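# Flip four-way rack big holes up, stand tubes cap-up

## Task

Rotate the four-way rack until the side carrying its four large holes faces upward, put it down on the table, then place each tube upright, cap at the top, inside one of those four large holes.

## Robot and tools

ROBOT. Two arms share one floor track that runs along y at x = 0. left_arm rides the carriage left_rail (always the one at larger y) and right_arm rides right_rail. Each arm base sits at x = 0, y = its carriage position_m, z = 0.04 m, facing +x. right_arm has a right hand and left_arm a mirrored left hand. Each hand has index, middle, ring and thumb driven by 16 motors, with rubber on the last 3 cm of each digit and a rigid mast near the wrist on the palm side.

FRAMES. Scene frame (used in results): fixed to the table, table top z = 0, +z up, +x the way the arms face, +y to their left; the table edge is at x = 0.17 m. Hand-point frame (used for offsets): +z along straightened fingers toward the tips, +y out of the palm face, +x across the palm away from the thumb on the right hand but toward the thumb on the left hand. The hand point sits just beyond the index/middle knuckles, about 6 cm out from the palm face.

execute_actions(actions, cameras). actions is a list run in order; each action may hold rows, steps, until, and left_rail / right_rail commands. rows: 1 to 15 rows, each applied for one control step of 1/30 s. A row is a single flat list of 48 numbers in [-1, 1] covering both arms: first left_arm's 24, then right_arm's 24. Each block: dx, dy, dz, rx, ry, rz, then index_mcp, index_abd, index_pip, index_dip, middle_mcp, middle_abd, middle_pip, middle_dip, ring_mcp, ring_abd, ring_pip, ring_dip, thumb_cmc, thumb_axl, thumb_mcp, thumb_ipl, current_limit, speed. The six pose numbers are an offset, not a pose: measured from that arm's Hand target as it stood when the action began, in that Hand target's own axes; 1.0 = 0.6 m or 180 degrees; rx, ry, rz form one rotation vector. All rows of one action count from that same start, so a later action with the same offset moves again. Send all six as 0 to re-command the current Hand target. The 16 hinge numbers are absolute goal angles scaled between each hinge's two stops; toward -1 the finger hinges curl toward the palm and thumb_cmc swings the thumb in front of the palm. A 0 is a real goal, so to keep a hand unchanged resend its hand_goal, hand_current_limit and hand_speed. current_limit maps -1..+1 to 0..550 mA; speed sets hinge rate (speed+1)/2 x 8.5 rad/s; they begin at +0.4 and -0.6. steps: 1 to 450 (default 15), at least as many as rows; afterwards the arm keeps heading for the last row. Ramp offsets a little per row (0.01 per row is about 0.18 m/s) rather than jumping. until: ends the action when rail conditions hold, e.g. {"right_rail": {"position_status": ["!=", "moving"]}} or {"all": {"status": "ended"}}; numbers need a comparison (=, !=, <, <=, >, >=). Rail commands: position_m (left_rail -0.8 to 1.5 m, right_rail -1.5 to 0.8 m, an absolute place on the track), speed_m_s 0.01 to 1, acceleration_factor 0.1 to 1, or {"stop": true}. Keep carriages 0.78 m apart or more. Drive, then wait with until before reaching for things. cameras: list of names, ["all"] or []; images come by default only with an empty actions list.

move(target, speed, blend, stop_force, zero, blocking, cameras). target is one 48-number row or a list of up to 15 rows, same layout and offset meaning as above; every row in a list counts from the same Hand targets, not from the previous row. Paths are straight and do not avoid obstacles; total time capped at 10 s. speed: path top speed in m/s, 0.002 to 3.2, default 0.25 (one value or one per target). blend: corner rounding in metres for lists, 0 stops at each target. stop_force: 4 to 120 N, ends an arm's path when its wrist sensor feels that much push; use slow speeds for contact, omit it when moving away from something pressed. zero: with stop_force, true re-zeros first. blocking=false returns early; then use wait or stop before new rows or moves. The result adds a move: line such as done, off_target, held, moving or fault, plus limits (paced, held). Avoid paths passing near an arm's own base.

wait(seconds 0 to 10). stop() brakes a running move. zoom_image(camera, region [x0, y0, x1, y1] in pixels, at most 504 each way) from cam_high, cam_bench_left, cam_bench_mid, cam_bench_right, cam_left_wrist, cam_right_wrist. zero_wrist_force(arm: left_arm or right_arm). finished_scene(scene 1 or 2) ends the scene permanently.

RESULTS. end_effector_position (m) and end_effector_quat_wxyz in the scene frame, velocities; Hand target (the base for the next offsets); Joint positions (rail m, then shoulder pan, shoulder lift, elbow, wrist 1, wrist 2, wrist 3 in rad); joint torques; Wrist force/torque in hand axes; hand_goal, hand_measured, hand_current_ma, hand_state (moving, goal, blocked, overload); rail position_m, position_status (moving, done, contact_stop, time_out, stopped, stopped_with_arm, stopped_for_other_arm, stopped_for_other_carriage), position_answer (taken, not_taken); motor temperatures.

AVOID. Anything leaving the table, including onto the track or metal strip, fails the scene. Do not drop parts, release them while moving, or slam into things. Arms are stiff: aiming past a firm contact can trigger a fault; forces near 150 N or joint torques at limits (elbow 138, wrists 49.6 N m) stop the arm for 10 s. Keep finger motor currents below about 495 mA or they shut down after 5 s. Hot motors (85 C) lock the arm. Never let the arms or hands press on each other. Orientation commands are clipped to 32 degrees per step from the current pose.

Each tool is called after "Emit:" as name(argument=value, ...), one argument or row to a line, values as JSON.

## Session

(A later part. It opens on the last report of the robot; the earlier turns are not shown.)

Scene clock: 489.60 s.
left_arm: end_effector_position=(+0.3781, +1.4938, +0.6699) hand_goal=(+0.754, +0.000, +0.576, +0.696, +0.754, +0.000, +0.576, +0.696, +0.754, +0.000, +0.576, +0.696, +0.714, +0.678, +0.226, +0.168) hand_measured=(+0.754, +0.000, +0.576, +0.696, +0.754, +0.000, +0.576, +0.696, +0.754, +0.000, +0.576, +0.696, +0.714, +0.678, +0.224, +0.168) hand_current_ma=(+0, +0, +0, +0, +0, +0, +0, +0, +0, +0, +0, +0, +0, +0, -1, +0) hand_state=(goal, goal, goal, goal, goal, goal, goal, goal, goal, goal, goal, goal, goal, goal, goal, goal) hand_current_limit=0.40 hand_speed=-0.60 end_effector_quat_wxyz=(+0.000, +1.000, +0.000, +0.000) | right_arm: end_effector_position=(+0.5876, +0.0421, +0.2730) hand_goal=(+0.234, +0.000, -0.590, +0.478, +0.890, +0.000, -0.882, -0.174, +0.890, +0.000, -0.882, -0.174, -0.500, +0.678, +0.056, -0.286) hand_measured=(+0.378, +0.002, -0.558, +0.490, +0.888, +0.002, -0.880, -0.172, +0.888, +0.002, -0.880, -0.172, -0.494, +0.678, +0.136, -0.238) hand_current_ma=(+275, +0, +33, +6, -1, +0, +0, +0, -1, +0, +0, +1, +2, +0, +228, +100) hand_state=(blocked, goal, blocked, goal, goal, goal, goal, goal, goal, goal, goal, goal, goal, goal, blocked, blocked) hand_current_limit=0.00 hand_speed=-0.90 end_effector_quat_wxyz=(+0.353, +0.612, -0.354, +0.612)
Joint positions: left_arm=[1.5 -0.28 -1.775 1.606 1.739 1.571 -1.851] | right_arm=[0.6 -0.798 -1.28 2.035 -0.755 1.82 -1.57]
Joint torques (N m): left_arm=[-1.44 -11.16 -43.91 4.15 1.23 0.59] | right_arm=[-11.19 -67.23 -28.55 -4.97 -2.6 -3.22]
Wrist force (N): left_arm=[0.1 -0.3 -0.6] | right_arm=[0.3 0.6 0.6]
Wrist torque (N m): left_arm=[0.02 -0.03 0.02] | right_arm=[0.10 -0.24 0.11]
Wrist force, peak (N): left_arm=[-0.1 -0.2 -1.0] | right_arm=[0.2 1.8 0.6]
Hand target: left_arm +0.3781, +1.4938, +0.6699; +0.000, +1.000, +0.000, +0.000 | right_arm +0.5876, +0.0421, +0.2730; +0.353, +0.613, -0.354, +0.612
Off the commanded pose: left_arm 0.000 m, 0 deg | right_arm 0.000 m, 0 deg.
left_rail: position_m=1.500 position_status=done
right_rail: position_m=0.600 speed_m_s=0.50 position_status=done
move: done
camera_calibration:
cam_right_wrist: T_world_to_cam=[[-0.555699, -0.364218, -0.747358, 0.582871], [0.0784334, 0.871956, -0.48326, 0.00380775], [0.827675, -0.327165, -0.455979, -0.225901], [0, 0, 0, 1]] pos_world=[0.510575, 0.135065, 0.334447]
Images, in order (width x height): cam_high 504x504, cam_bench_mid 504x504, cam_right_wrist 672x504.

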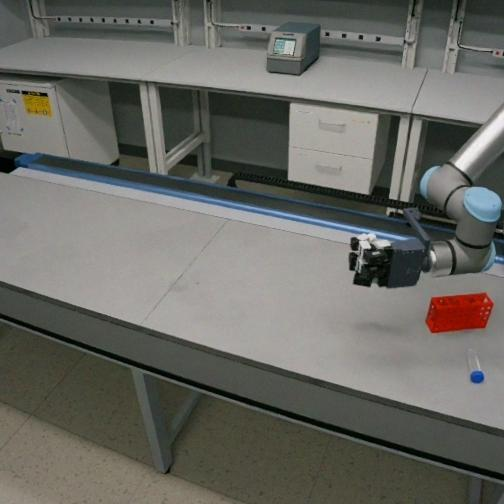

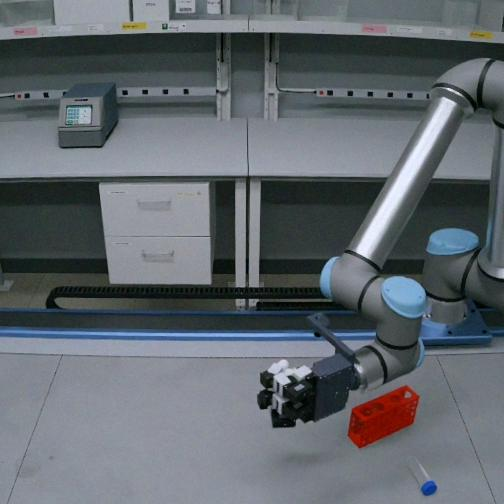

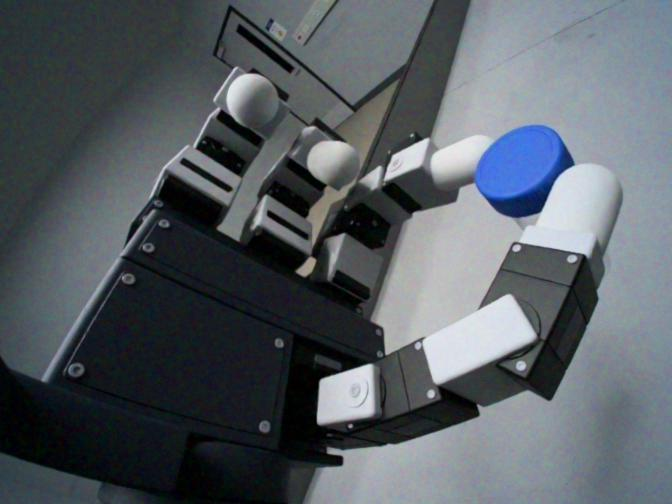

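Emit:
execute_actions(
  actions=[
    {"right_rail": {"position_m": 0.68, "speed_m_s": 0.1, "acceleration_factor": 0.3}, "steps": 90, "until": {"right_rail": {"position_status": ["!=", "moving"]}}},
  ],
  cameras=[],
)

Emit:
move(
  target=[0,0,0,0,0,0,0.754,0,0.576,0.696,0.754,0,0.576,0.696,0.754,0,0.576,0.696,0.714,0.678,0.226,0.168,0.4,-0.6,-0.025,-0.044,-0.3098,0,0,0,0.233,0,-0.591,0.478,0.89,0,-0.883,-0.174,0.89,0,-0.883,-0.174,-0.5,0.677,0.056,-0.286,0.0,-0.9],
  speed=0.12,
  cameras=["cam_high", "cam_bench_mid", "cam_right_wrist"],
)

Emit:
zoom_image(
  camera="cam_right_wrist",
  region=[340, 60, 672, 350],
)

Emit:
zoom_image(
  camera="cam_high",
  region=[384, 200, 504, 350],
)

Emit:
zoom_image(
  camera="cam_bench_mid",
  region=[320, 330, 460, 470],
)

Scene clock: 507.77 s.
left_arm: end_effector_position=(+0.3781, +1.4938, +0.6699) hand_goal=(+0.754, +0.000, +0.576, +0.696, +0.754, +0.000, +0.576, +0.696, +0.754, +0.000, +0.576, +0.696, +0.714, +0.678, +0.226, +0.168) hand_measured=(+0.754, +0.000, +0.576, +0.696, +0.754, +0.000, +0.576, +0.696, +0.754, +0.000, +0.576, +0.696, +0.714, +0.678, +0.224, +0.168) hand_current_ma=(+0, +0, +0, +0, +0, +0, +0, +0, +0, +0, +0, +0, +0, +0, -1, +0) hand_state=(goal, goal, goal, goal, goal, goal, goal, goal, goal, goal, goal, goal, goal, goal, goal, goal) hand_current_limit=0.40 hand_speed=-0.60 end_effector_quat_wxyz=(+0.000, +1.000, +0.000, +0.000) | right_arm: end_effector_position=(+0.5876, +0.1221, +0.2730) hand_goal=(+0.234, +0.000, -0.590, +0.478, +0.890, +0.000, -0.882, -0.174, +0.890, +0.000, -0.882, -0.174, -0.500, +0.678, +0.056, -0.286) hand_measured=(+0.378, +0.002, -0.558, +0.490, +0.888, +0.002, -0.880, -0.172, +0.888, +0.002, -0.880, -0.172, -0.494, +0.678, +0.136, -0.238) hand_current_ma=(+275, +0, +33, +6, -1, +0, +0, +0, +0, +0, +0, +1, +2, +0, +228, +100) hand_state=(blocked, goal, blocked, goal, goal, goal, goal, goal, goal, goal, goal, goal, goal, goal, blocked, blocked) hand_current_limit=0.00 hand_speed=-0.90 end_effector_quat_wxyz=(+0.353, +0.613, -0.354, +0.612)
Joint positions: left_arm=[1.5 -0.28 -1.775 1.606 1.739 1.571 -1.851] | right_arm=[0.68 -0.798 -1.28 2.035 -0.755 1.82 -1.57]
Joint torques (N m): left_arm=[-1.49 -10.99 -44.12 4.33 0.98 0.69] | right_arm=[11.5 -61.99 -30.25 -4.11 -2.5 -3.04]
Wrist force (N): left_arm=[0.1 0.1 -0.7] | right_arm=[-0.1 0.9 0.8]
Wrist torque (N m): left_arm=[0.06 -0.02 0.00] | right_arm=[0.13 -0.19 0.08]
Wrist force, peak (N): left_arm=[0.0 -0.2 -1.0] | right_arm=[0.3 1.2 0.7]
Hand target: left_arm +0.3781, +1.4938, +0.6699; +0.000, +1.000, +0.000, +0.000 | right_arm +0.5876, +0.1221, +0.2730; +0.353, +0.613, -0.354, +0.612
Off the commanded pose: left_arm 0.000 m, 0 deg | right_arm 0.000 m, 0 deg.
left_rail: position_m=1.500 position_status=done
right_rail: position_m=0.680 speed_m_s=0.10 position_status=done
No camera images: "cameras" was empty.

Scene clock: 509.93 s.
left_arm: end_effector_position=(+0.3781, +1.4938, +0.6699) hand_goal=(+0.754, +0.000, +0.576, +0.696, +0.754, +0.000, +0.576, +0.696, +0.754, +0.000, +0.576, +0.696, +0.714, +0.678, +0.226, +0.168) hand_measured=(+0.754, +0.000, +0.576, +0.696, +0.754, +0.000, +0.576, +0.696, +0.754, +0.000, +0.576, +0.696, +0.714, +0.678, +0.224, +0.168) hand_current_ma=(+0, +0, +0, +0, +0, +0, +0, +0, +0, +0, +0, +0, +0, +0, -1, +0) hand_state=(goal, goal, goal, goal, goal, goal, goal, goal, goal, goal, goal, goal, goal, goal, goal, goal) hand_current_limit=0.40 hand_speed=-0.60 end_effector_quat_wxyz=(+0.000, +1.000, +0.000, +0.000) | right_arm: end_effector_position=(+0.5176, +0.2960, +0.2581) hand_goal=(+0.234, +0.000, -0.590, +0.478, +0.890, +0.000, -0.882, -0.174, +0.890, +0.000, -0.882, -0.174, -0.500, +0.678, +0.056, -0.286) hand_measured=(+0.378, +0.002, -0.558, +0.490, +0.888, +0.002, -0.880, -0.172, +0.888, +0.002, -0.880, -0.172, -0.494, +0.678, +0.136, -0.238) hand_current_ma=(+275, +0, +33, +6, -1, +0, +0, +0, +0, +0, +0, +1, +2, +0, +228, +100) hand_state=(blocked, goal, blocked, goal, goal, goal, goal, goal, goal, goal, goal, goal, goal, goal, blocked, blocked) hand_current_limit=0.00 hand_speed=-0.90 end_effector_quat_wxyz=(+0.353, +0.613, -0.354, +0.612)
Joint positions: left_arm=[1.5 -0.28 -1.775 1.606 1.739 1.571 -1.851] | right_arm=[0.68 -0.634 -1.45 2.296 -0.846 1.983 -1.57]
Joint torques (N m): left_arm=[-1.11 -10.84 -44.63 4.29 1.48 0.8] | right_arm=[12.31 -48.85 -25.65 -5.08 3.11 -0.64]
Wrist force (N): left_arm=[0.1 -0.2 -0.4] | right_arm=[-0.4 0.6 0.3]
Wrist torque (N m): left_arm=[0.00 -0.01 0.01] | right_arm=[0.18 -0.24 0.06]
Wrist force, peak (N): left_arm=[-0.1 -0.3 -0.9] | right_arm=[0.1 0.8 1.5]
Hand target: left_arm +0.3781, +1.4938, +0.6699; +0.000, +1.000, +0.000, +0.000 | right_arm +0.5175, +0.2963, +0.2581; +0.353, +0.613, -0.354, +0.612
Off the commanded pose: left_arm 0.000 m, 0 deg | right_arm 0.000 m, 0 deg.
left_rail: position_m=1.500 position_status=done
right_rail: position_m=0.680 speed_m_s=0.10 position_status=done
move: done
camera_calibration:
cam_right_wrist: T_world_to_cam=[[-0.55581, -0.364394, -0.74719, 0.625448], [0.0781499, 0.871927, -0.48336, -0.219077], [0.827628, -0.327049, -0.456148, -0.0916152], [0, 0, 0, 1]] pos_world=[0.440575, 0.388966, 0.319646]
Images, in order (width x height): cam_high 504x504, cam_bench_mid 504x504, cam_right_wrist 672x504.

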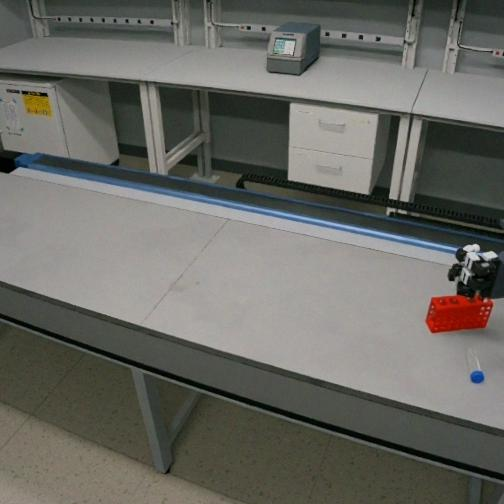

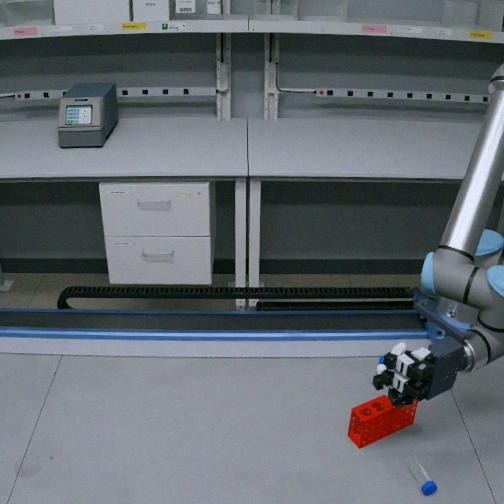

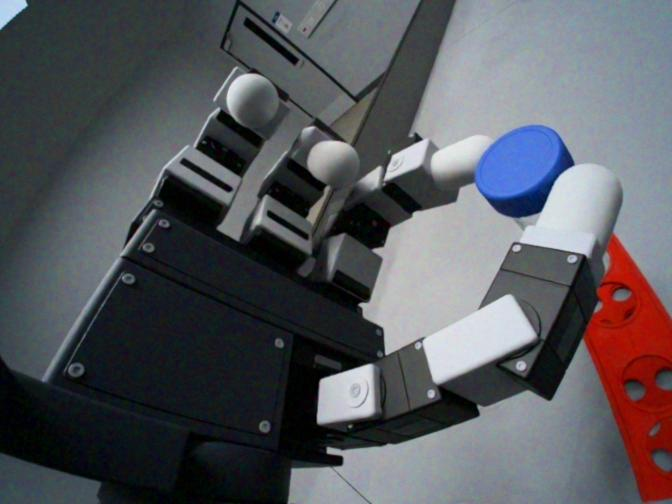

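Scaled by 1.518 from the camera's 672x504 image, which has a finer 960x720 frame.

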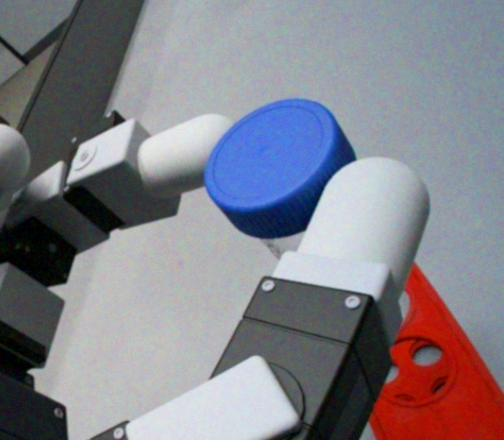

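Scaled by 3.360 from the camera's 504x504 image, which has a finer 720x720 frame.

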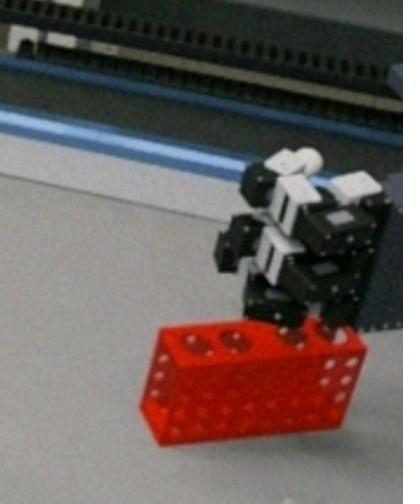

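Scaled by 3.600 from the camera's 504x504 image, which has a finer 720x720 frame.

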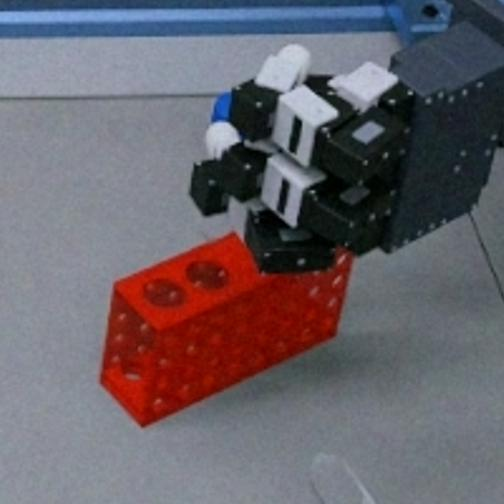

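Emit:
zoom_image(
  camera="cam_right_wrist",
  region=[552, 224, 672, 344],
)

Emit:
zoom_image(
  camera="cam_right_wrist",
  region=[552, 324, 672, 504],
)

Scaled by 4.200 from the camera's 672x504 image, which has a finer 960x720 frame.

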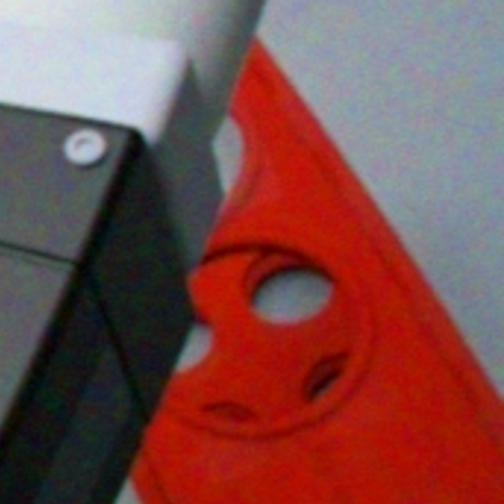

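Scaled by 2.800 from the camera's 672x504 image, which has a finer 960x720 frame.

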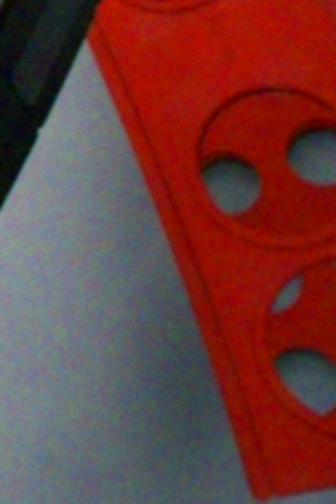

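Emit:
move(
  target=[0,0,0,0,0,0,0.754,0,0.576,0.696,0.754,0,0.576,0.696,0.754,0,0.576,0.696,0.714,0.678,0.226,0.168,0.4,-0.6,-0.05,0.0068,0.0028,0,0,0,0.233,0,-0.591,0.478,0.89,0,-0.883,-0.174,0.89,0,-0.883,-0.174,-0.5,0.677,0.056,-0.286,0.0,-0.9],
  speed=0.08,
  stop_force=5,
  cameras=["cam_high", "cam_bench_mid", "cam_right_wrist"],
)

Emit:
zoom_image(
  camera="cam_right_wrist",
  region=[472, 100, 672, 300],
)

Emit:
zoom_image(
  camera="cam_bench_mid",
  region=[340, 340, 440, 450],
)

Emit:
zoom_image(
  camera="cam_high",
  region=[404, 240, 504, 340],
)

Scene clock: 528.10 s.
left_arm: end_effector_position=(+0.3781, +1.4938, +0.6699) hand_goal=(+0.754, +0.000, +0.576, +0.696, +0.754, +0.000, +0.576, +0.696, +0.754, +0.000, +0.576, +0.696, +0.714, +0.678, +0.226, +0.168) hand_measured=(+0.754, +0.000, +0.576, +0.696, +0.754, +0.000, +0.576, +0.696, +0.754, +0.000, +0.576, +0.696, +0.714, +0.678, +0.224, +0.168) hand_current_ma=(+0, +0, +0, +0, +0, +0, +0, +0, +0, +0, +0, +0, +0, +0, -1, +0) hand_state=(goal, goal, goal, goal, goal, goal, goal, goal, goal, goal, goal, goal, goal, goal, goal, goal) hand_current_limit=0.40 hand_speed=-0.60 end_effector_quat_wxyz=(+0.000, +1.000, +0.000, +0.000) | right_arm: end_effector_position=(+0.5148, +0.2928, +0.2281) hand_goal=(+0.234, +0.000, -0.590, +0.478, +0.890, +0.000, -0.882, -0.174, +0.890, +0.000, -0.882, -0.174, -0.500, +0.678, +0.056, -0.286) hand_measured=(+0.378, +0.002, -0.558, +0.490, +0.888, +0.002, -0.880, -0.172, +0.888, +0.002, -0.880, -0.172, -0.494, +0.678, +0.136, -0.238) hand_current_ma=(+275, +0, +33, +6, -1, +0, +0, +0, +0, +0, +0, +1, +2, +0, +228, +100) hand_state=(blocked, goal, blocked, goal, goal, goal, goal, goal, goal, goal, goal, goal, goal, goal, blocked, blocked) hand_current_limit=0.00 hand_speed=-0.90 end_effector_quat_wxyz=(+0.353, +0.613, -0.354, +0.612)
Joint positions: left_arm=[1.5 -0.28 -1.775 1.606 1.739 1.571 -1.851] | right_arm=[0.68 -0.644 -1.401 2.319 -0.917 1.974 -1.57]
Joint torques (N m): left_arm=[-3.32 -10.51 -44.01 4.44 0.92 0.57] | right_arm=[-11.55 -24.56 -23.55 -4.97 -2.05 -2.67]
Wrist force (N): left_arm=[0.0 -0.1 -0.5] | right_arm=[0.1 0.1 0.2]
Wrist torque (N m): left_arm=[0.02 -0.01 0.01] | right_arm=[0.13 -0.26 0.06]
Wrist force, peak (N): left_arm=[-0.1 0.1 -1.1] | right_arm=[0.9 0.6 0.7]
Hand target: left_arm +0.3781, +1.4938, +0.6699; +0.000, +1.000, +0.000, +0.000 | right_arm +0.5148, +0.2928, +0.2281; +0.353, +0.613, -0.354, +0.612
Off the commanded pose: left_arm 0.000 m, 0 deg | right_arm 0.000 m, 0 deg.
left_rail: position_m=1.500 position_status=done
right_rail: position_m=0.680 speed_m_s=0.10 position_status=done
move: done
camera_calibration:
cam_right_wrist: T_world_to_cam=[[-0.555953, -0.364407, -0.747077, 0.600345], [0.0781463, 0.871883, -0.483439, -0.230527], [0.827532, -0.327151, -0.456249, -0.103919], [0, 0, 0, 1]] pos_world=[0.437774, 0.385765, 0.289645]
Images, in order (width x height): cam_high 504x504, cam_bench_mid 504x504, cam_right_wrist 672x504.

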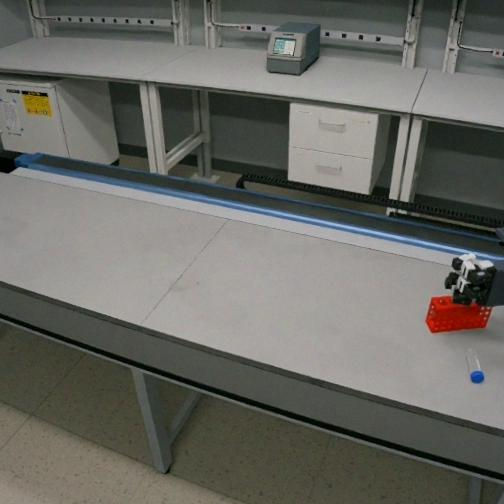

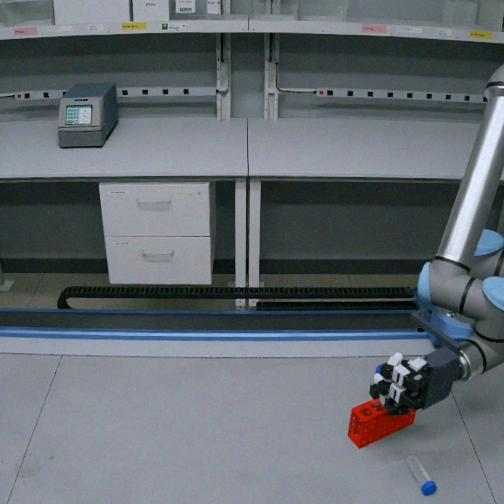

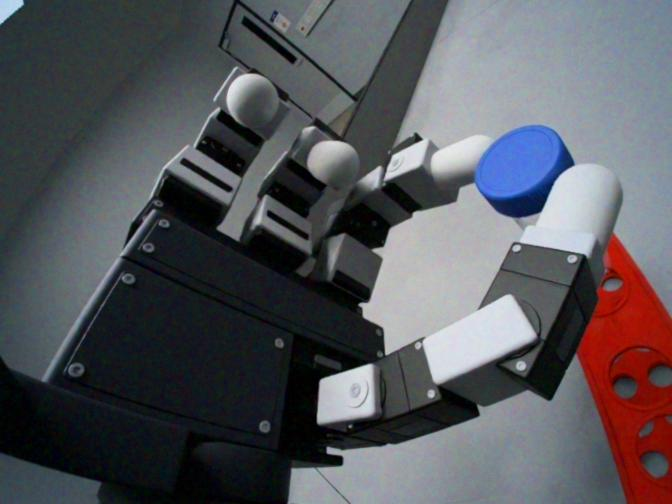

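Scaled by 2.520 from the camera's 672x504 image, which has a finer 960x720 frame.

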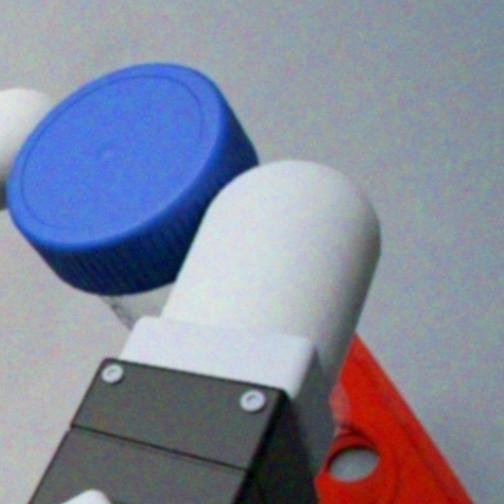

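Scaled by 4.582 from the camera's 504x504 image, which has a finer 720x720 frame.

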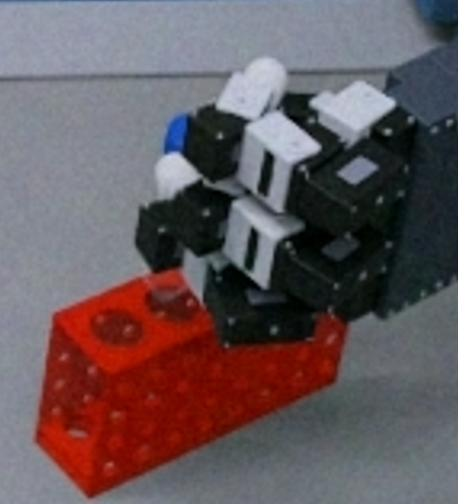

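Scaled by 5.040 from the camera's 504x504 image, which has a finer 720x720 frame.

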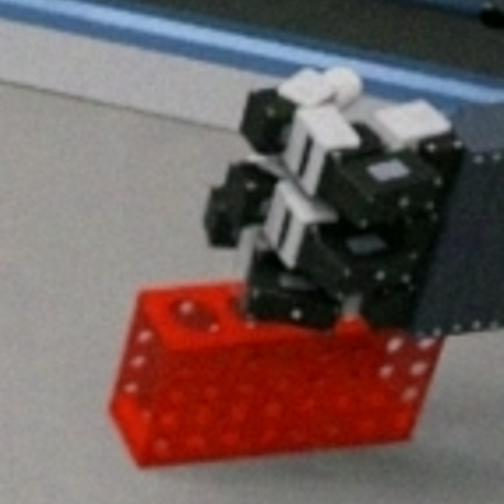

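Emit:
zoom_image(
  camera="cam_bench_mid",
  region=[355, 385, 400, 430],
)

Emit:
zoom_image(
  camera="cam_right_wrist",
  region=[572, 210, 672, 350],
)

Scaled by 11.200 from the camera's 504x504 image, which has a finer 720x720 frame.

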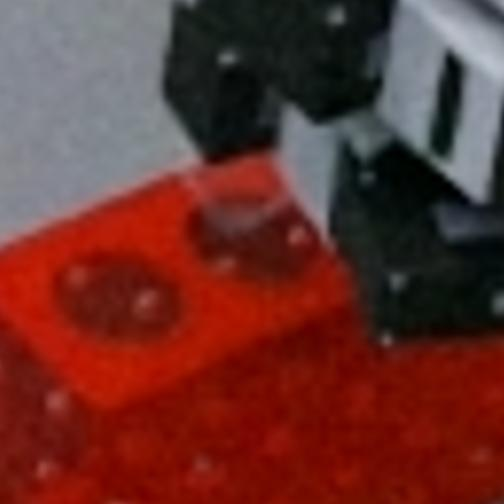

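Scaled by 3.600 from the camera's 672x504 image, which has a finer 960x720 frame.

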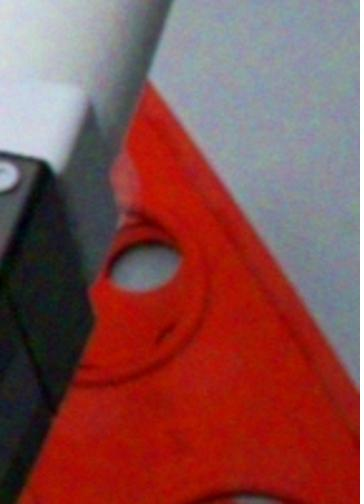

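Emit:
move(
  target=[0,0,0,0,0,0,0.754,0,0.576,0.696,0.754,0,0.576,0.696,0.754,0,0.576,0.696,0.714,0.678,0.226,0.168,0.4,-0.6,-0.067,0,0,0,0,0,0.233,0,-0.591,0.478,0.89,0,-0.883,-0.174,0.89,0,-0.883,-0.174,-0.5,0.677,0.056,-0.286,0.0,-0.9],
  speed=0.04,
  stop_force=4,
  cameras=["cam_high", "cam_bench_mid", "cam_right_wrist"],
)

Emit:
zoom_image(
  camera="cam_right_wrist",
  region=[472, 100, 672, 300],
)

Emit:
zoom_image(
  camera="cam_bench_mid",
  region=[340, 350, 420, 430],
)

Scene clock: 543.27 s.
left_arm: end_effector_position=(+0.3781, +1.4938, +0.6699) hand_goal=(+0.754, +0.000, +0.576, +0.696, +0.754, +0.000, +0.576, +0.696, +0.754, +0.000, +0.576, +0.696, +0.714, +0.678, +0.226, +0.168) hand_measured=(+0.754, +0.000, +0.576, +0.696, +0.754, +0.000, +0.576, +0.696, +0.754, +0.000, +0.576, +0.696, +0.714, +0.678, +0.224, +0.168) hand_current_ma=(+0, +0, +0, +0, +0, +0, +0, +0, +0, +0, +0, +0, +0, +0, -1, +0) hand_state=(goal, goal, goal, goal, goal, goal, goal, goal, goal, goal, goal, goal, goal, goal, goal, goal) hand_current_limit=0.40 hand_speed=-0.60 end_effector_quat_wxyz=(+0.000, +1.000, +0.000, +0.000) | right_arm: end_effector_position=(+0.5148, +0.2928, +0.1879) hand_goal=(+0.234, +0.000, -0.590, +0.478, +0.890, +0.000, -0.882, -0.174, +0.890, +0.000, -0.882, -0.174, -0.500, +0.678, +0.056, -0.286) hand_measured=(+0.342, +0.002, -0.558, +0.490, +0.888, +0.002, -0.880, -0.172, +0.888, +0.002, -0.880, -0.172, -0.506, +0.670, +0.130, -0.246) hand_current_ma=(+269, +0, +33, +6, -1, +0, +0, +0, +0, +0, +0, +1, -3, -5, +201, +75) hand_state=(blocked, goal, blocked, goal, goal, goal, goal, goal, goal, goal, goal, goal, goal, goal, blocked, blocked) hand_current_limit=0.00 hand_speed=-0.90 end_effector_quat_wxyz=(+0.353, +0.613, -0.354, +0.612)
Joint positions: left_arm=[1.5 -0.28 -1.775 1.606 1.739 1.571 -1.851] | right_arm=[0.68 -0.644 -1.327 2.339 -1.011 1.974 -1.57]
Joint torques (N m): left_arm=[-1.8 -9.38 -44.99 4.15 1.28 0.55] | right_arm=[8.24 -25.67 -19.46 -5 2.01 -2.79]
Wrist force (N): left_arm=[-0.2 0.0 -0.5] | right_arm=[0.5 -0.1 -0.3]
Wrist torque (N m): left_arm=[0.05 0.02 -0.01] | right_arm=[0.14 -0.28 0.10]
Wrist force, peak (N): left_arm=[0.1 0.1 -1.0] | right_arm=[4.0 -0.3 -0.1]
Hand target: left_arm +0.3781, +1.4938, +0.6699; +0.000, +1.000, +0.000, +0.000 | right_arm +0.5148, +0.2929, +0.1879; +0.353, +0.613, -0.354, +0.612
Off the commanded pose: left_arm 0.000 m, 0 deg | right_arm 0.000 m, 0 deg.
left_rail: position_m=1.500 position_status=done
right_rail: position_m=0.680 speed_m_s=0.10 position_status=done
move: done
camera_calibration:
cam_right_wrist: T_world_to_cam=[[-0.555953, -0.364407, -0.747077, 0.570312], [0.0781463, 0.871883, -0.483439, -0.249961], [0.827532, -0.327151, -0.456249, -0.12226], [0, 0, 0, 1]] pos_world=[0.437774, 0.385765, 0.249445]
Images, in order (width x height): cam_high 504x504, cam_bench_mid 504x504, cam_right_wrist 672x504.

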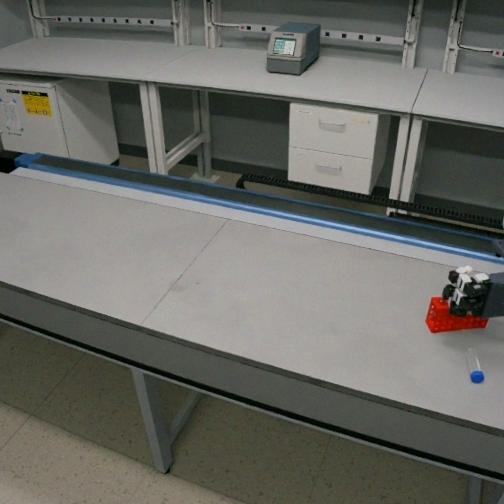

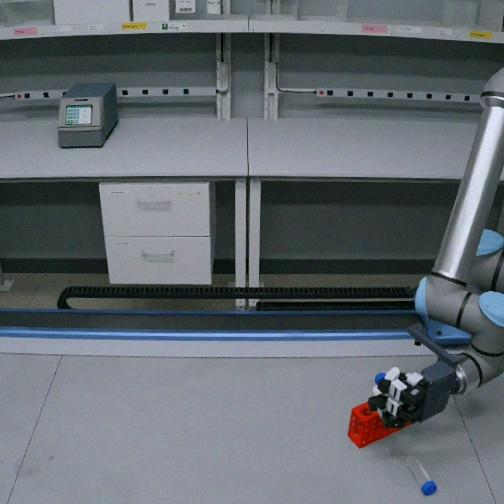

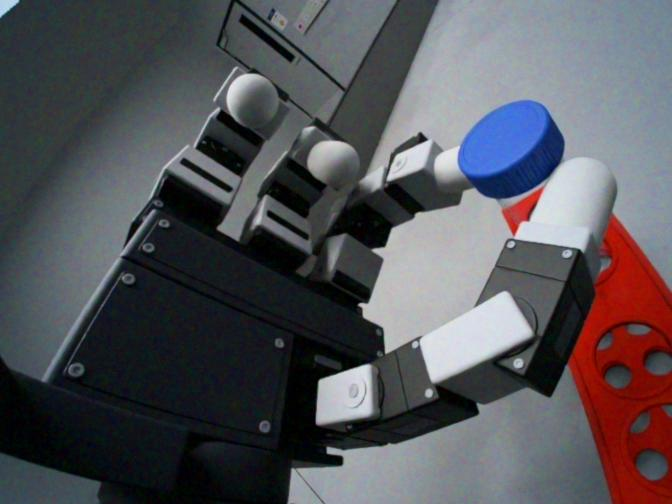

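Scaled by 2.520 from the camera's 672x504 image, which has a finer 960x720 frame.

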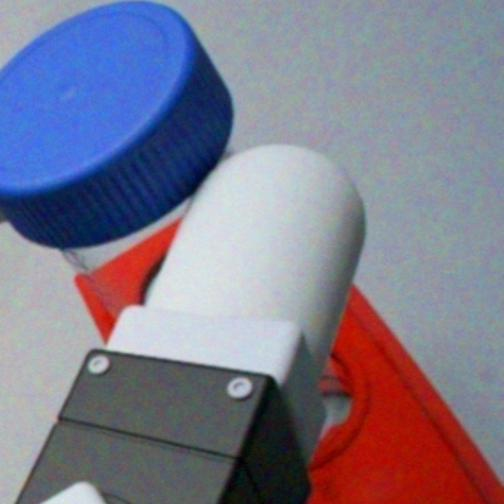

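Scaled by 6.300 from the camera's 504x504 image, which has a finer 720x720 frame.

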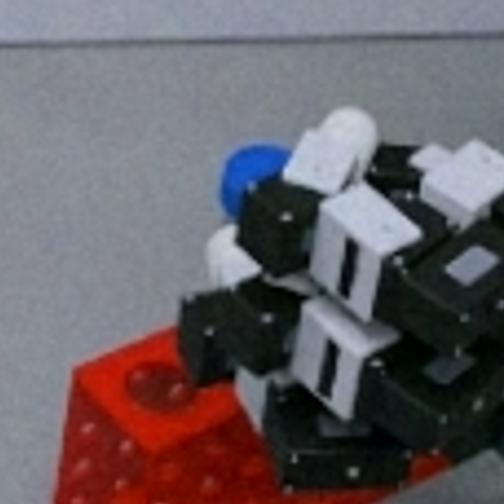

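Emit:
zoom_image(
  camera="cam_right_wrist",
  region=[570, 200, 672, 302],
)

Emit:
zoom_image(
  camera="cam_right_wrist",
  region=[450, 90, 600, 240],
)

Emit:
zoom_image(
  camera="cam_bench_mid",
  region=[355, 385, 415, 445],
)

Emit:
zoom_image(
  camera="cam_high",
  region=[424, 250, 504, 330],
)

Scaled by 4.941 from the camera's 672x504 image, which has a finer 960x720 frame.

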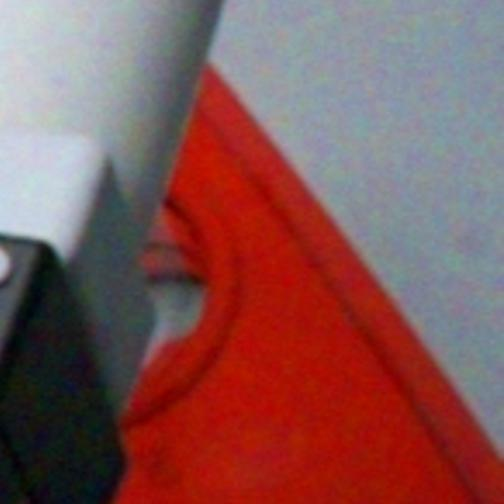

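Scaled by 3.360 from the camera's 672x504 image, which has a finer 960x720 frame.

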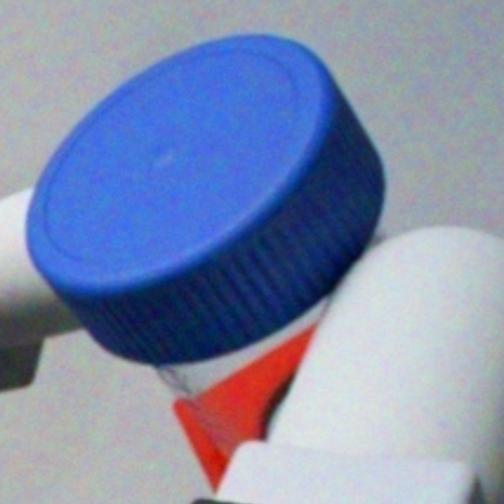

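Scaled by 8.400 from the camera's 504x504 image, which has a finer 720x720 frame.

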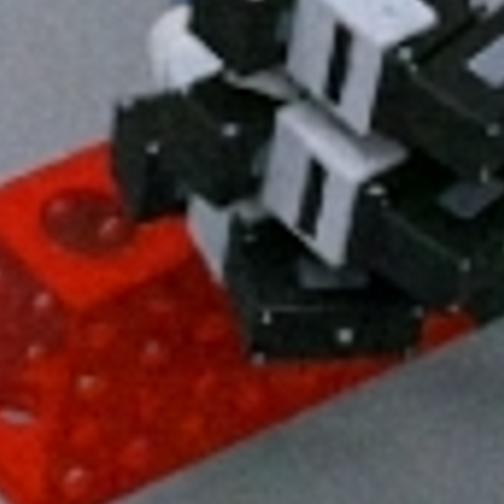

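Scaled by 6.300 from the camera's 504x504 image, which has a finer 720x720 frame.

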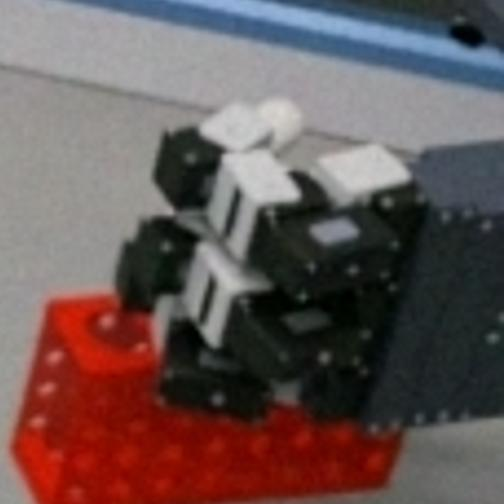

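Emit:
move(
  target=[
    [0,0,0,0,0,0,0.754,0,0.576,0.696,0.754,0,0.576,0.696,0.754,0,0.576,0.696,0.714,0.678,0.226,0.168,0.4,-0.6,0,0.0036,-0.0021,0,0,0,0.233,0,-0.591,0.478,0.89,0,-0.883,-0.174,0.89,0,-0.883,-0.174,-0.5,0.677,0.056,-0.286,0.0,-0.9],
    [0,0,0,0,0,0,0.754,0,0.576,0.696,0.754,0,0.576,0.696,0.754,0,0.576,0.696,0.714,0.678,0.226,0.168,0.4,-0.6,-0.015,0.0036,-0.0021,0,0,0,0.233,0,-0.591,0.478,0.89,0,-0.883,-0.174,0.89,0,-0.883,-0.174,-0.5,0.677,0.056,-0.286,0.0,-0.9],
  ],
  speed=0.02,
  cameras=["cam_right_wrist"],
)

Emit:
zoom_image(
  camera="cam_right_wrist",
  region=[472, 70, 672, 270],
)

Scene clock: 577.60 s.
left_arm: end_effector_position=(+0.3781, +1.4938, +0.6699) hand_goal=(+0.754, +0.000, +0.576, +0.696, +0.754, +0.000, +0.576, +0.696, +0.754, +0.000, +0.576, +0.696, +0.714, +0.678, +0.226, +0.168) hand_measured=(+0.754, +0.000, +0.576, +0.696, +0.754, +0.000, +0.576, +0.696, +0.754, +0.000, +0.576, +0.696, +0.714, +0.678, +0.224, +0.168) hand_current_ma=(+0, +0, +0, +0, +0, +0, +0, +0, +0, +0, +0, +0, +0, +0, -1, +0) hand_state=(goal, goal, goal, goal, goal, goal, goal, goal, goal, goal, goal, goal, goal, goal, goal, goal) hand_current_limit=0.40 hand_speed=-0.60 end_effector_quat_wxyz=(+0.000, +1.000, +0.000, +0.000) | right_arm: end_effector_position=(+0.5123, +0.2929, +0.1791) hand_goal=(+0.234, +0.000, -0.590, +0.478, +0.890, +0.000, -0.882, -0.174, +0.890, +0.000, -0.882, -0.174, -0.500, +0.678, +0.056, -0.286) hand_measured=(+0.342, +0.002, -0.558, +0.490, +0.888, +0.002, -0.880, -0.172, +0.888, +0.002, -0.880, -0.172, -0.506, +0.670, +0.130, -0.246) hand_current_ma=(+269, +0, +33, +6, -1, +0, +0, +0, +0, +0, +0, +1, -2, -5, +201, +75) hand_state=(blocked, goal, blocked, goal, goal, goal, goal, goal, goal, goal, goal, goal, goal, goal, blocked, blocked) hand_current_limit=0.00 hand_speed=-0.90 end_effector_quat_wxyz=(+0.353, +0.613, -0.354, +0.612)
Joint positions: left_arm=[1.5 -0.28 -1.775 1.606 1.739 1.571 -1.851] | right_arm=[0.68 -0.647 -1.313 2.348 -1.034 1.971 -1.57]
Joint torques (N m): left_arm=[-0.74 -10.85 -44.94 4.13 1.18 0.56] | right_arm=[-12.75 -28.15 -18.36 -5.04 -2.52 -0.67]
Wrist force (N): left_arm=[0.0 -0.6 -0.4] | right_arm=[0.5 -0.3 0.2]
Wrist torque (N m): left_arm=[-0.04 0.00 0.01] | right_arm=[0.09 -0.28 0.10]
Wrist force, peak (N): left_arm=[-0.1 -0.6 -0.7] | right_arm=[1.0 -0.1 0.2]
Hand target: left_arm +0.3781, +1.4938, +0.6699; +0.000, +1.000, +0.000, +0.000 | right_arm +0.5123, +0.2929, +0.1789; +0.353, +0.613, -0.354, +0.612
Off the commanded pose: left_arm 0.000 m, 0 deg | right_arm 0.000 m, 0 deg.
left_rail: position_m=1.500 position_status=done
right_rail: position_m=0.680 speed_m_s=0.10 position_status=done
move: done
camera_calibration:
cam_right_wrist: T_world_to_cam=[[-0.555953, -0.364407, -0.747077, 0.56231], [0.0781463, 0.871883, -0.483439, -0.254155], [0.827532, -0.327151, -0.456249, -0.124219], [0, 0, 0, 1]] pos_world=[0.435274, 0.385865, 0.240545]
Images, in order (width x height): cam_right_wrist 672x504.

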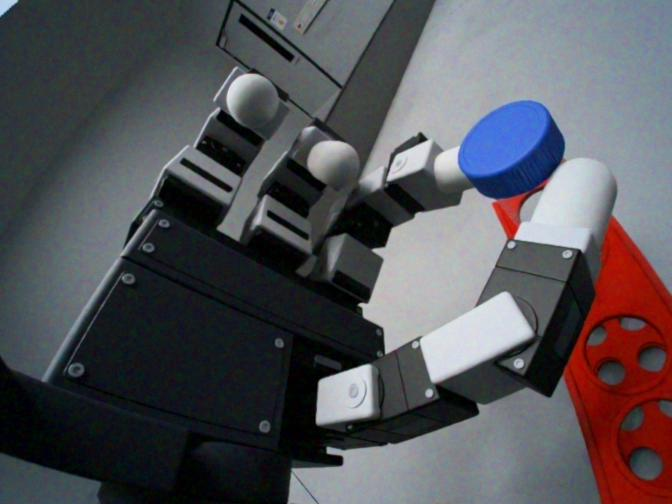

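Scaled by 2.520 from the camera's 672x504 image, which has a finer 960x720 frame.

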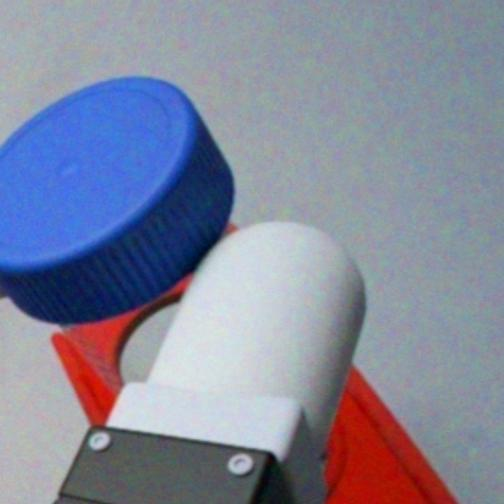

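Emit:
move(
  target=[0,0,0,0,0,0,0.754,0,0.576,0.696,0.754,0,0.576,0.696,0.754,0,0.576,0.696,0.714,0.678,0.226,0.168,0.4,-0.6,-0.0715,0,0,0,0,0,0.233,0,-0.591,0.478,0.89,0,-0.883,-0.174,0.89,0,-0.883,-0.174,-0.5,0.677,0.056,-0.286,0.0,-0.9],
  speed=0.03,
  stop_force=4,
  cameras=["cam_high", "cam_bench_mid", "cam_right_wrist"],
)

Emit:
zoom_image(
  camera="cam_right_wrist",
  region=[472, 70, 672, 270],
)

Emit:
zoom_image(
  camera="cam_bench_mid",
  region=[340, 350, 440, 450],
)

Scene clock: 581.80 s.
left_arm: end_effector_position=(+0.3781, +1.4938, +0.6699) hand_goal=(+0.754, +0.000, +0.576, +0.696, +0.754, +0.000, +0.576, +0.696, +0.754, +0.000, +0.576, +0.696, +0.714, +0.678, +0.226, +0.168) hand_measured=(+0.754, +0.000, +0.576, +0.696, +0.754, +0.000, +0.576, +0.696, +0.754, +0.000, +0.576, +0.696, +0.714, +0.678, +0.224, +0.168) hand_current_ma=(+0, +0, +0, +0, +0, +0, +0, +0, +0, +0, +0, +0, +0, +0, -1, +0) hand_state=(goal, goal, goal, goal, goal, goal, goal, goal, goal, goal, goal, goal, goal, goal, goal, goal) hand_current_limit=0.40 hand_speed=-0.60 end_effector_quat_wxyz=(+0.000, +1.000, +0.000, +0.000) | right_arm: end_effector_position=(+0.5122, +0.2929, +0.1360) hand_goal=(+0.234, +0.000, -0.590, +0.478, +0.890, +0.000, -0.882, -0.174, +0.890, +0.000, -0.882, -0.174, -0.500, +0.678, +0.056, -0.286) hand_measured=(+0.342, +0.002, -0.558, +0.490, +0.888, +0.002, -0.880, -0.172, +0.888, +0.002, -0.880, -0.172, -0.502, +0.670, +0.130, -0.246) hand_current_ma=(+269, +0, +33, +6, -1, +0, +0, +0, +0, +0, +0, +1, +0, -5, +201, +75) hand_state=(blocked, goal, blocked, goal, goal, goal, goal, goal, goal, goal, goal, goal, goal, goal, blocked, blocked) hand_current_limit=0.00 hand_speed=-0.90 end_effector_quat_wxyz=(+0.353, +0.613, -0.354, +0.612)
Joint positions: left_arm=[1.5 -0.28 -1.775 1.606 1.739 1.571 -1.851] | right_arm=[0.68 -0.647 -1.225 2.361 -1.136 1.971 -1.57]
Joint torques (N m): left_arm=[-0.06 -9.39 -44.76 4.34 1.35 0.85] | right_arm=[8.92 -32.04 -14.18 -4.7 2.31 -2.71]
Wrist force (N): left_arm=[0.3 -0.1 -0.6] | right_arm=[0.7 -0.6 0.2]
Wrist torque (N m): left_arm=[0.04 -0.04 0.03] | right_arm=[0.09 -0.29 0.10]
Wrist force, peak (N): left_arm=[0.3 -0.4 -0.9] | right_arm=[1.4 -0.6 0.5]
Hand target: left_arm +0.3781, +1.4938, +0.6699; +0.000, +1.000, +0.000, +0.000 | right_arm +0.5122, +0.2929, +0.1360; +0.353, +0.613, -0.354, +0.612
Off the commanded pose: left_arm 0.000 m, 0 deg | right_arm 0.000 m, 0 deg.
left_rail: position_m=1.500 position_status=done
right_rail: position_m=0.680 speed_m_s=0.10 position_status=done
move: done
camera_calibration:
cam_right_wrist: T_world_to_cam=[[-0.555953, -0.364407, -0.747077, 0.530186], [0.0781463, 0.871883, -0.483439, -0.274943], [0.827532, -0.327151, -0.456249, -0.143838], [0, 0, 0, 1]] pos_world=[0.435274, 0.385865, 0.197545]
Images, in order (width x height): cam_high 504x504, cam_bench_mid 504x504, cam_right_wrist 672x504.

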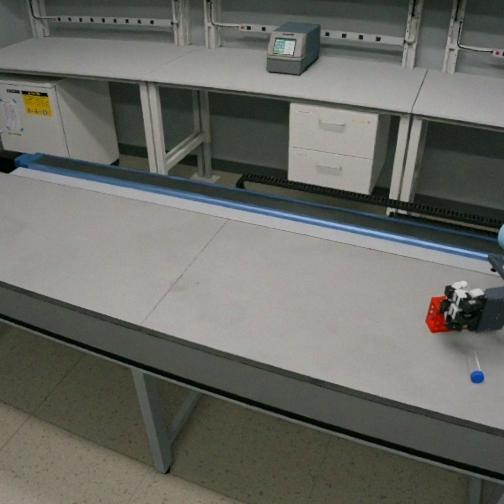

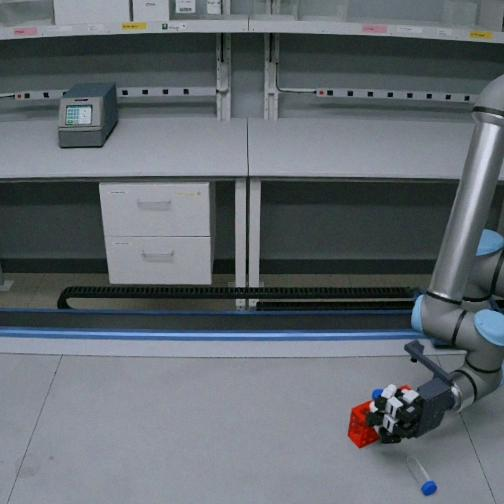

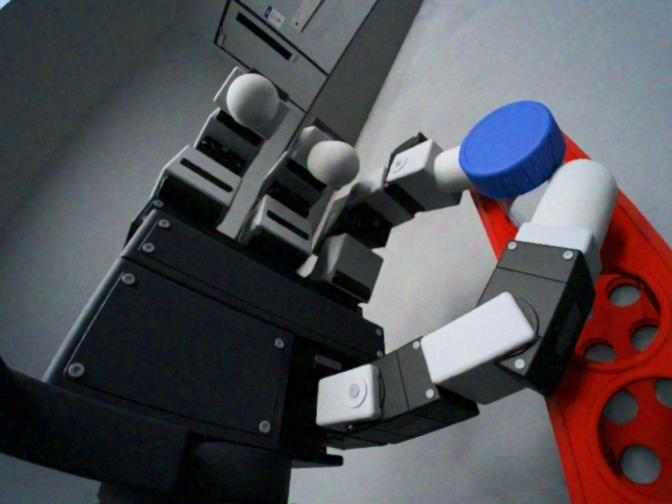

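Scaled by 2.520 from the camera's 672x504 image, which has a finer 960x720 frame.

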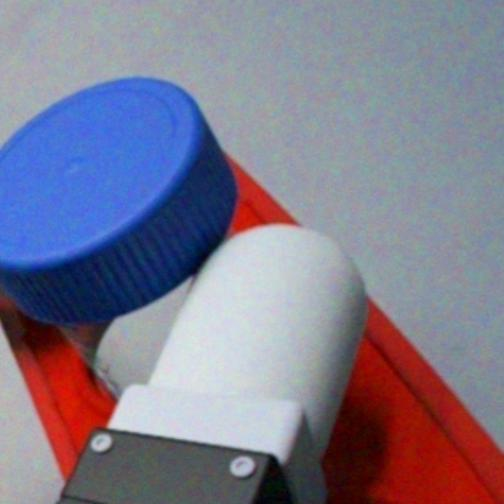

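Scaled by 5.040 from the camera's 504x504 image, which has a finer 720x720 frame.

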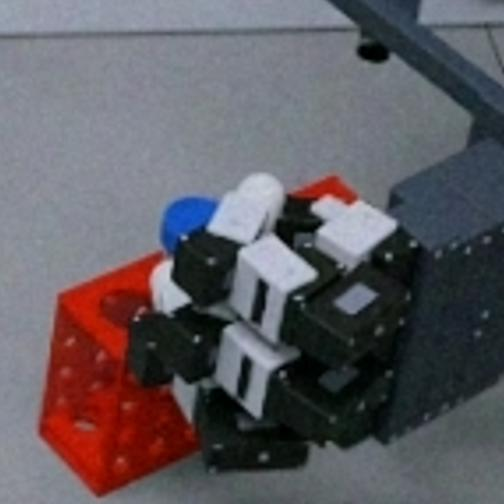

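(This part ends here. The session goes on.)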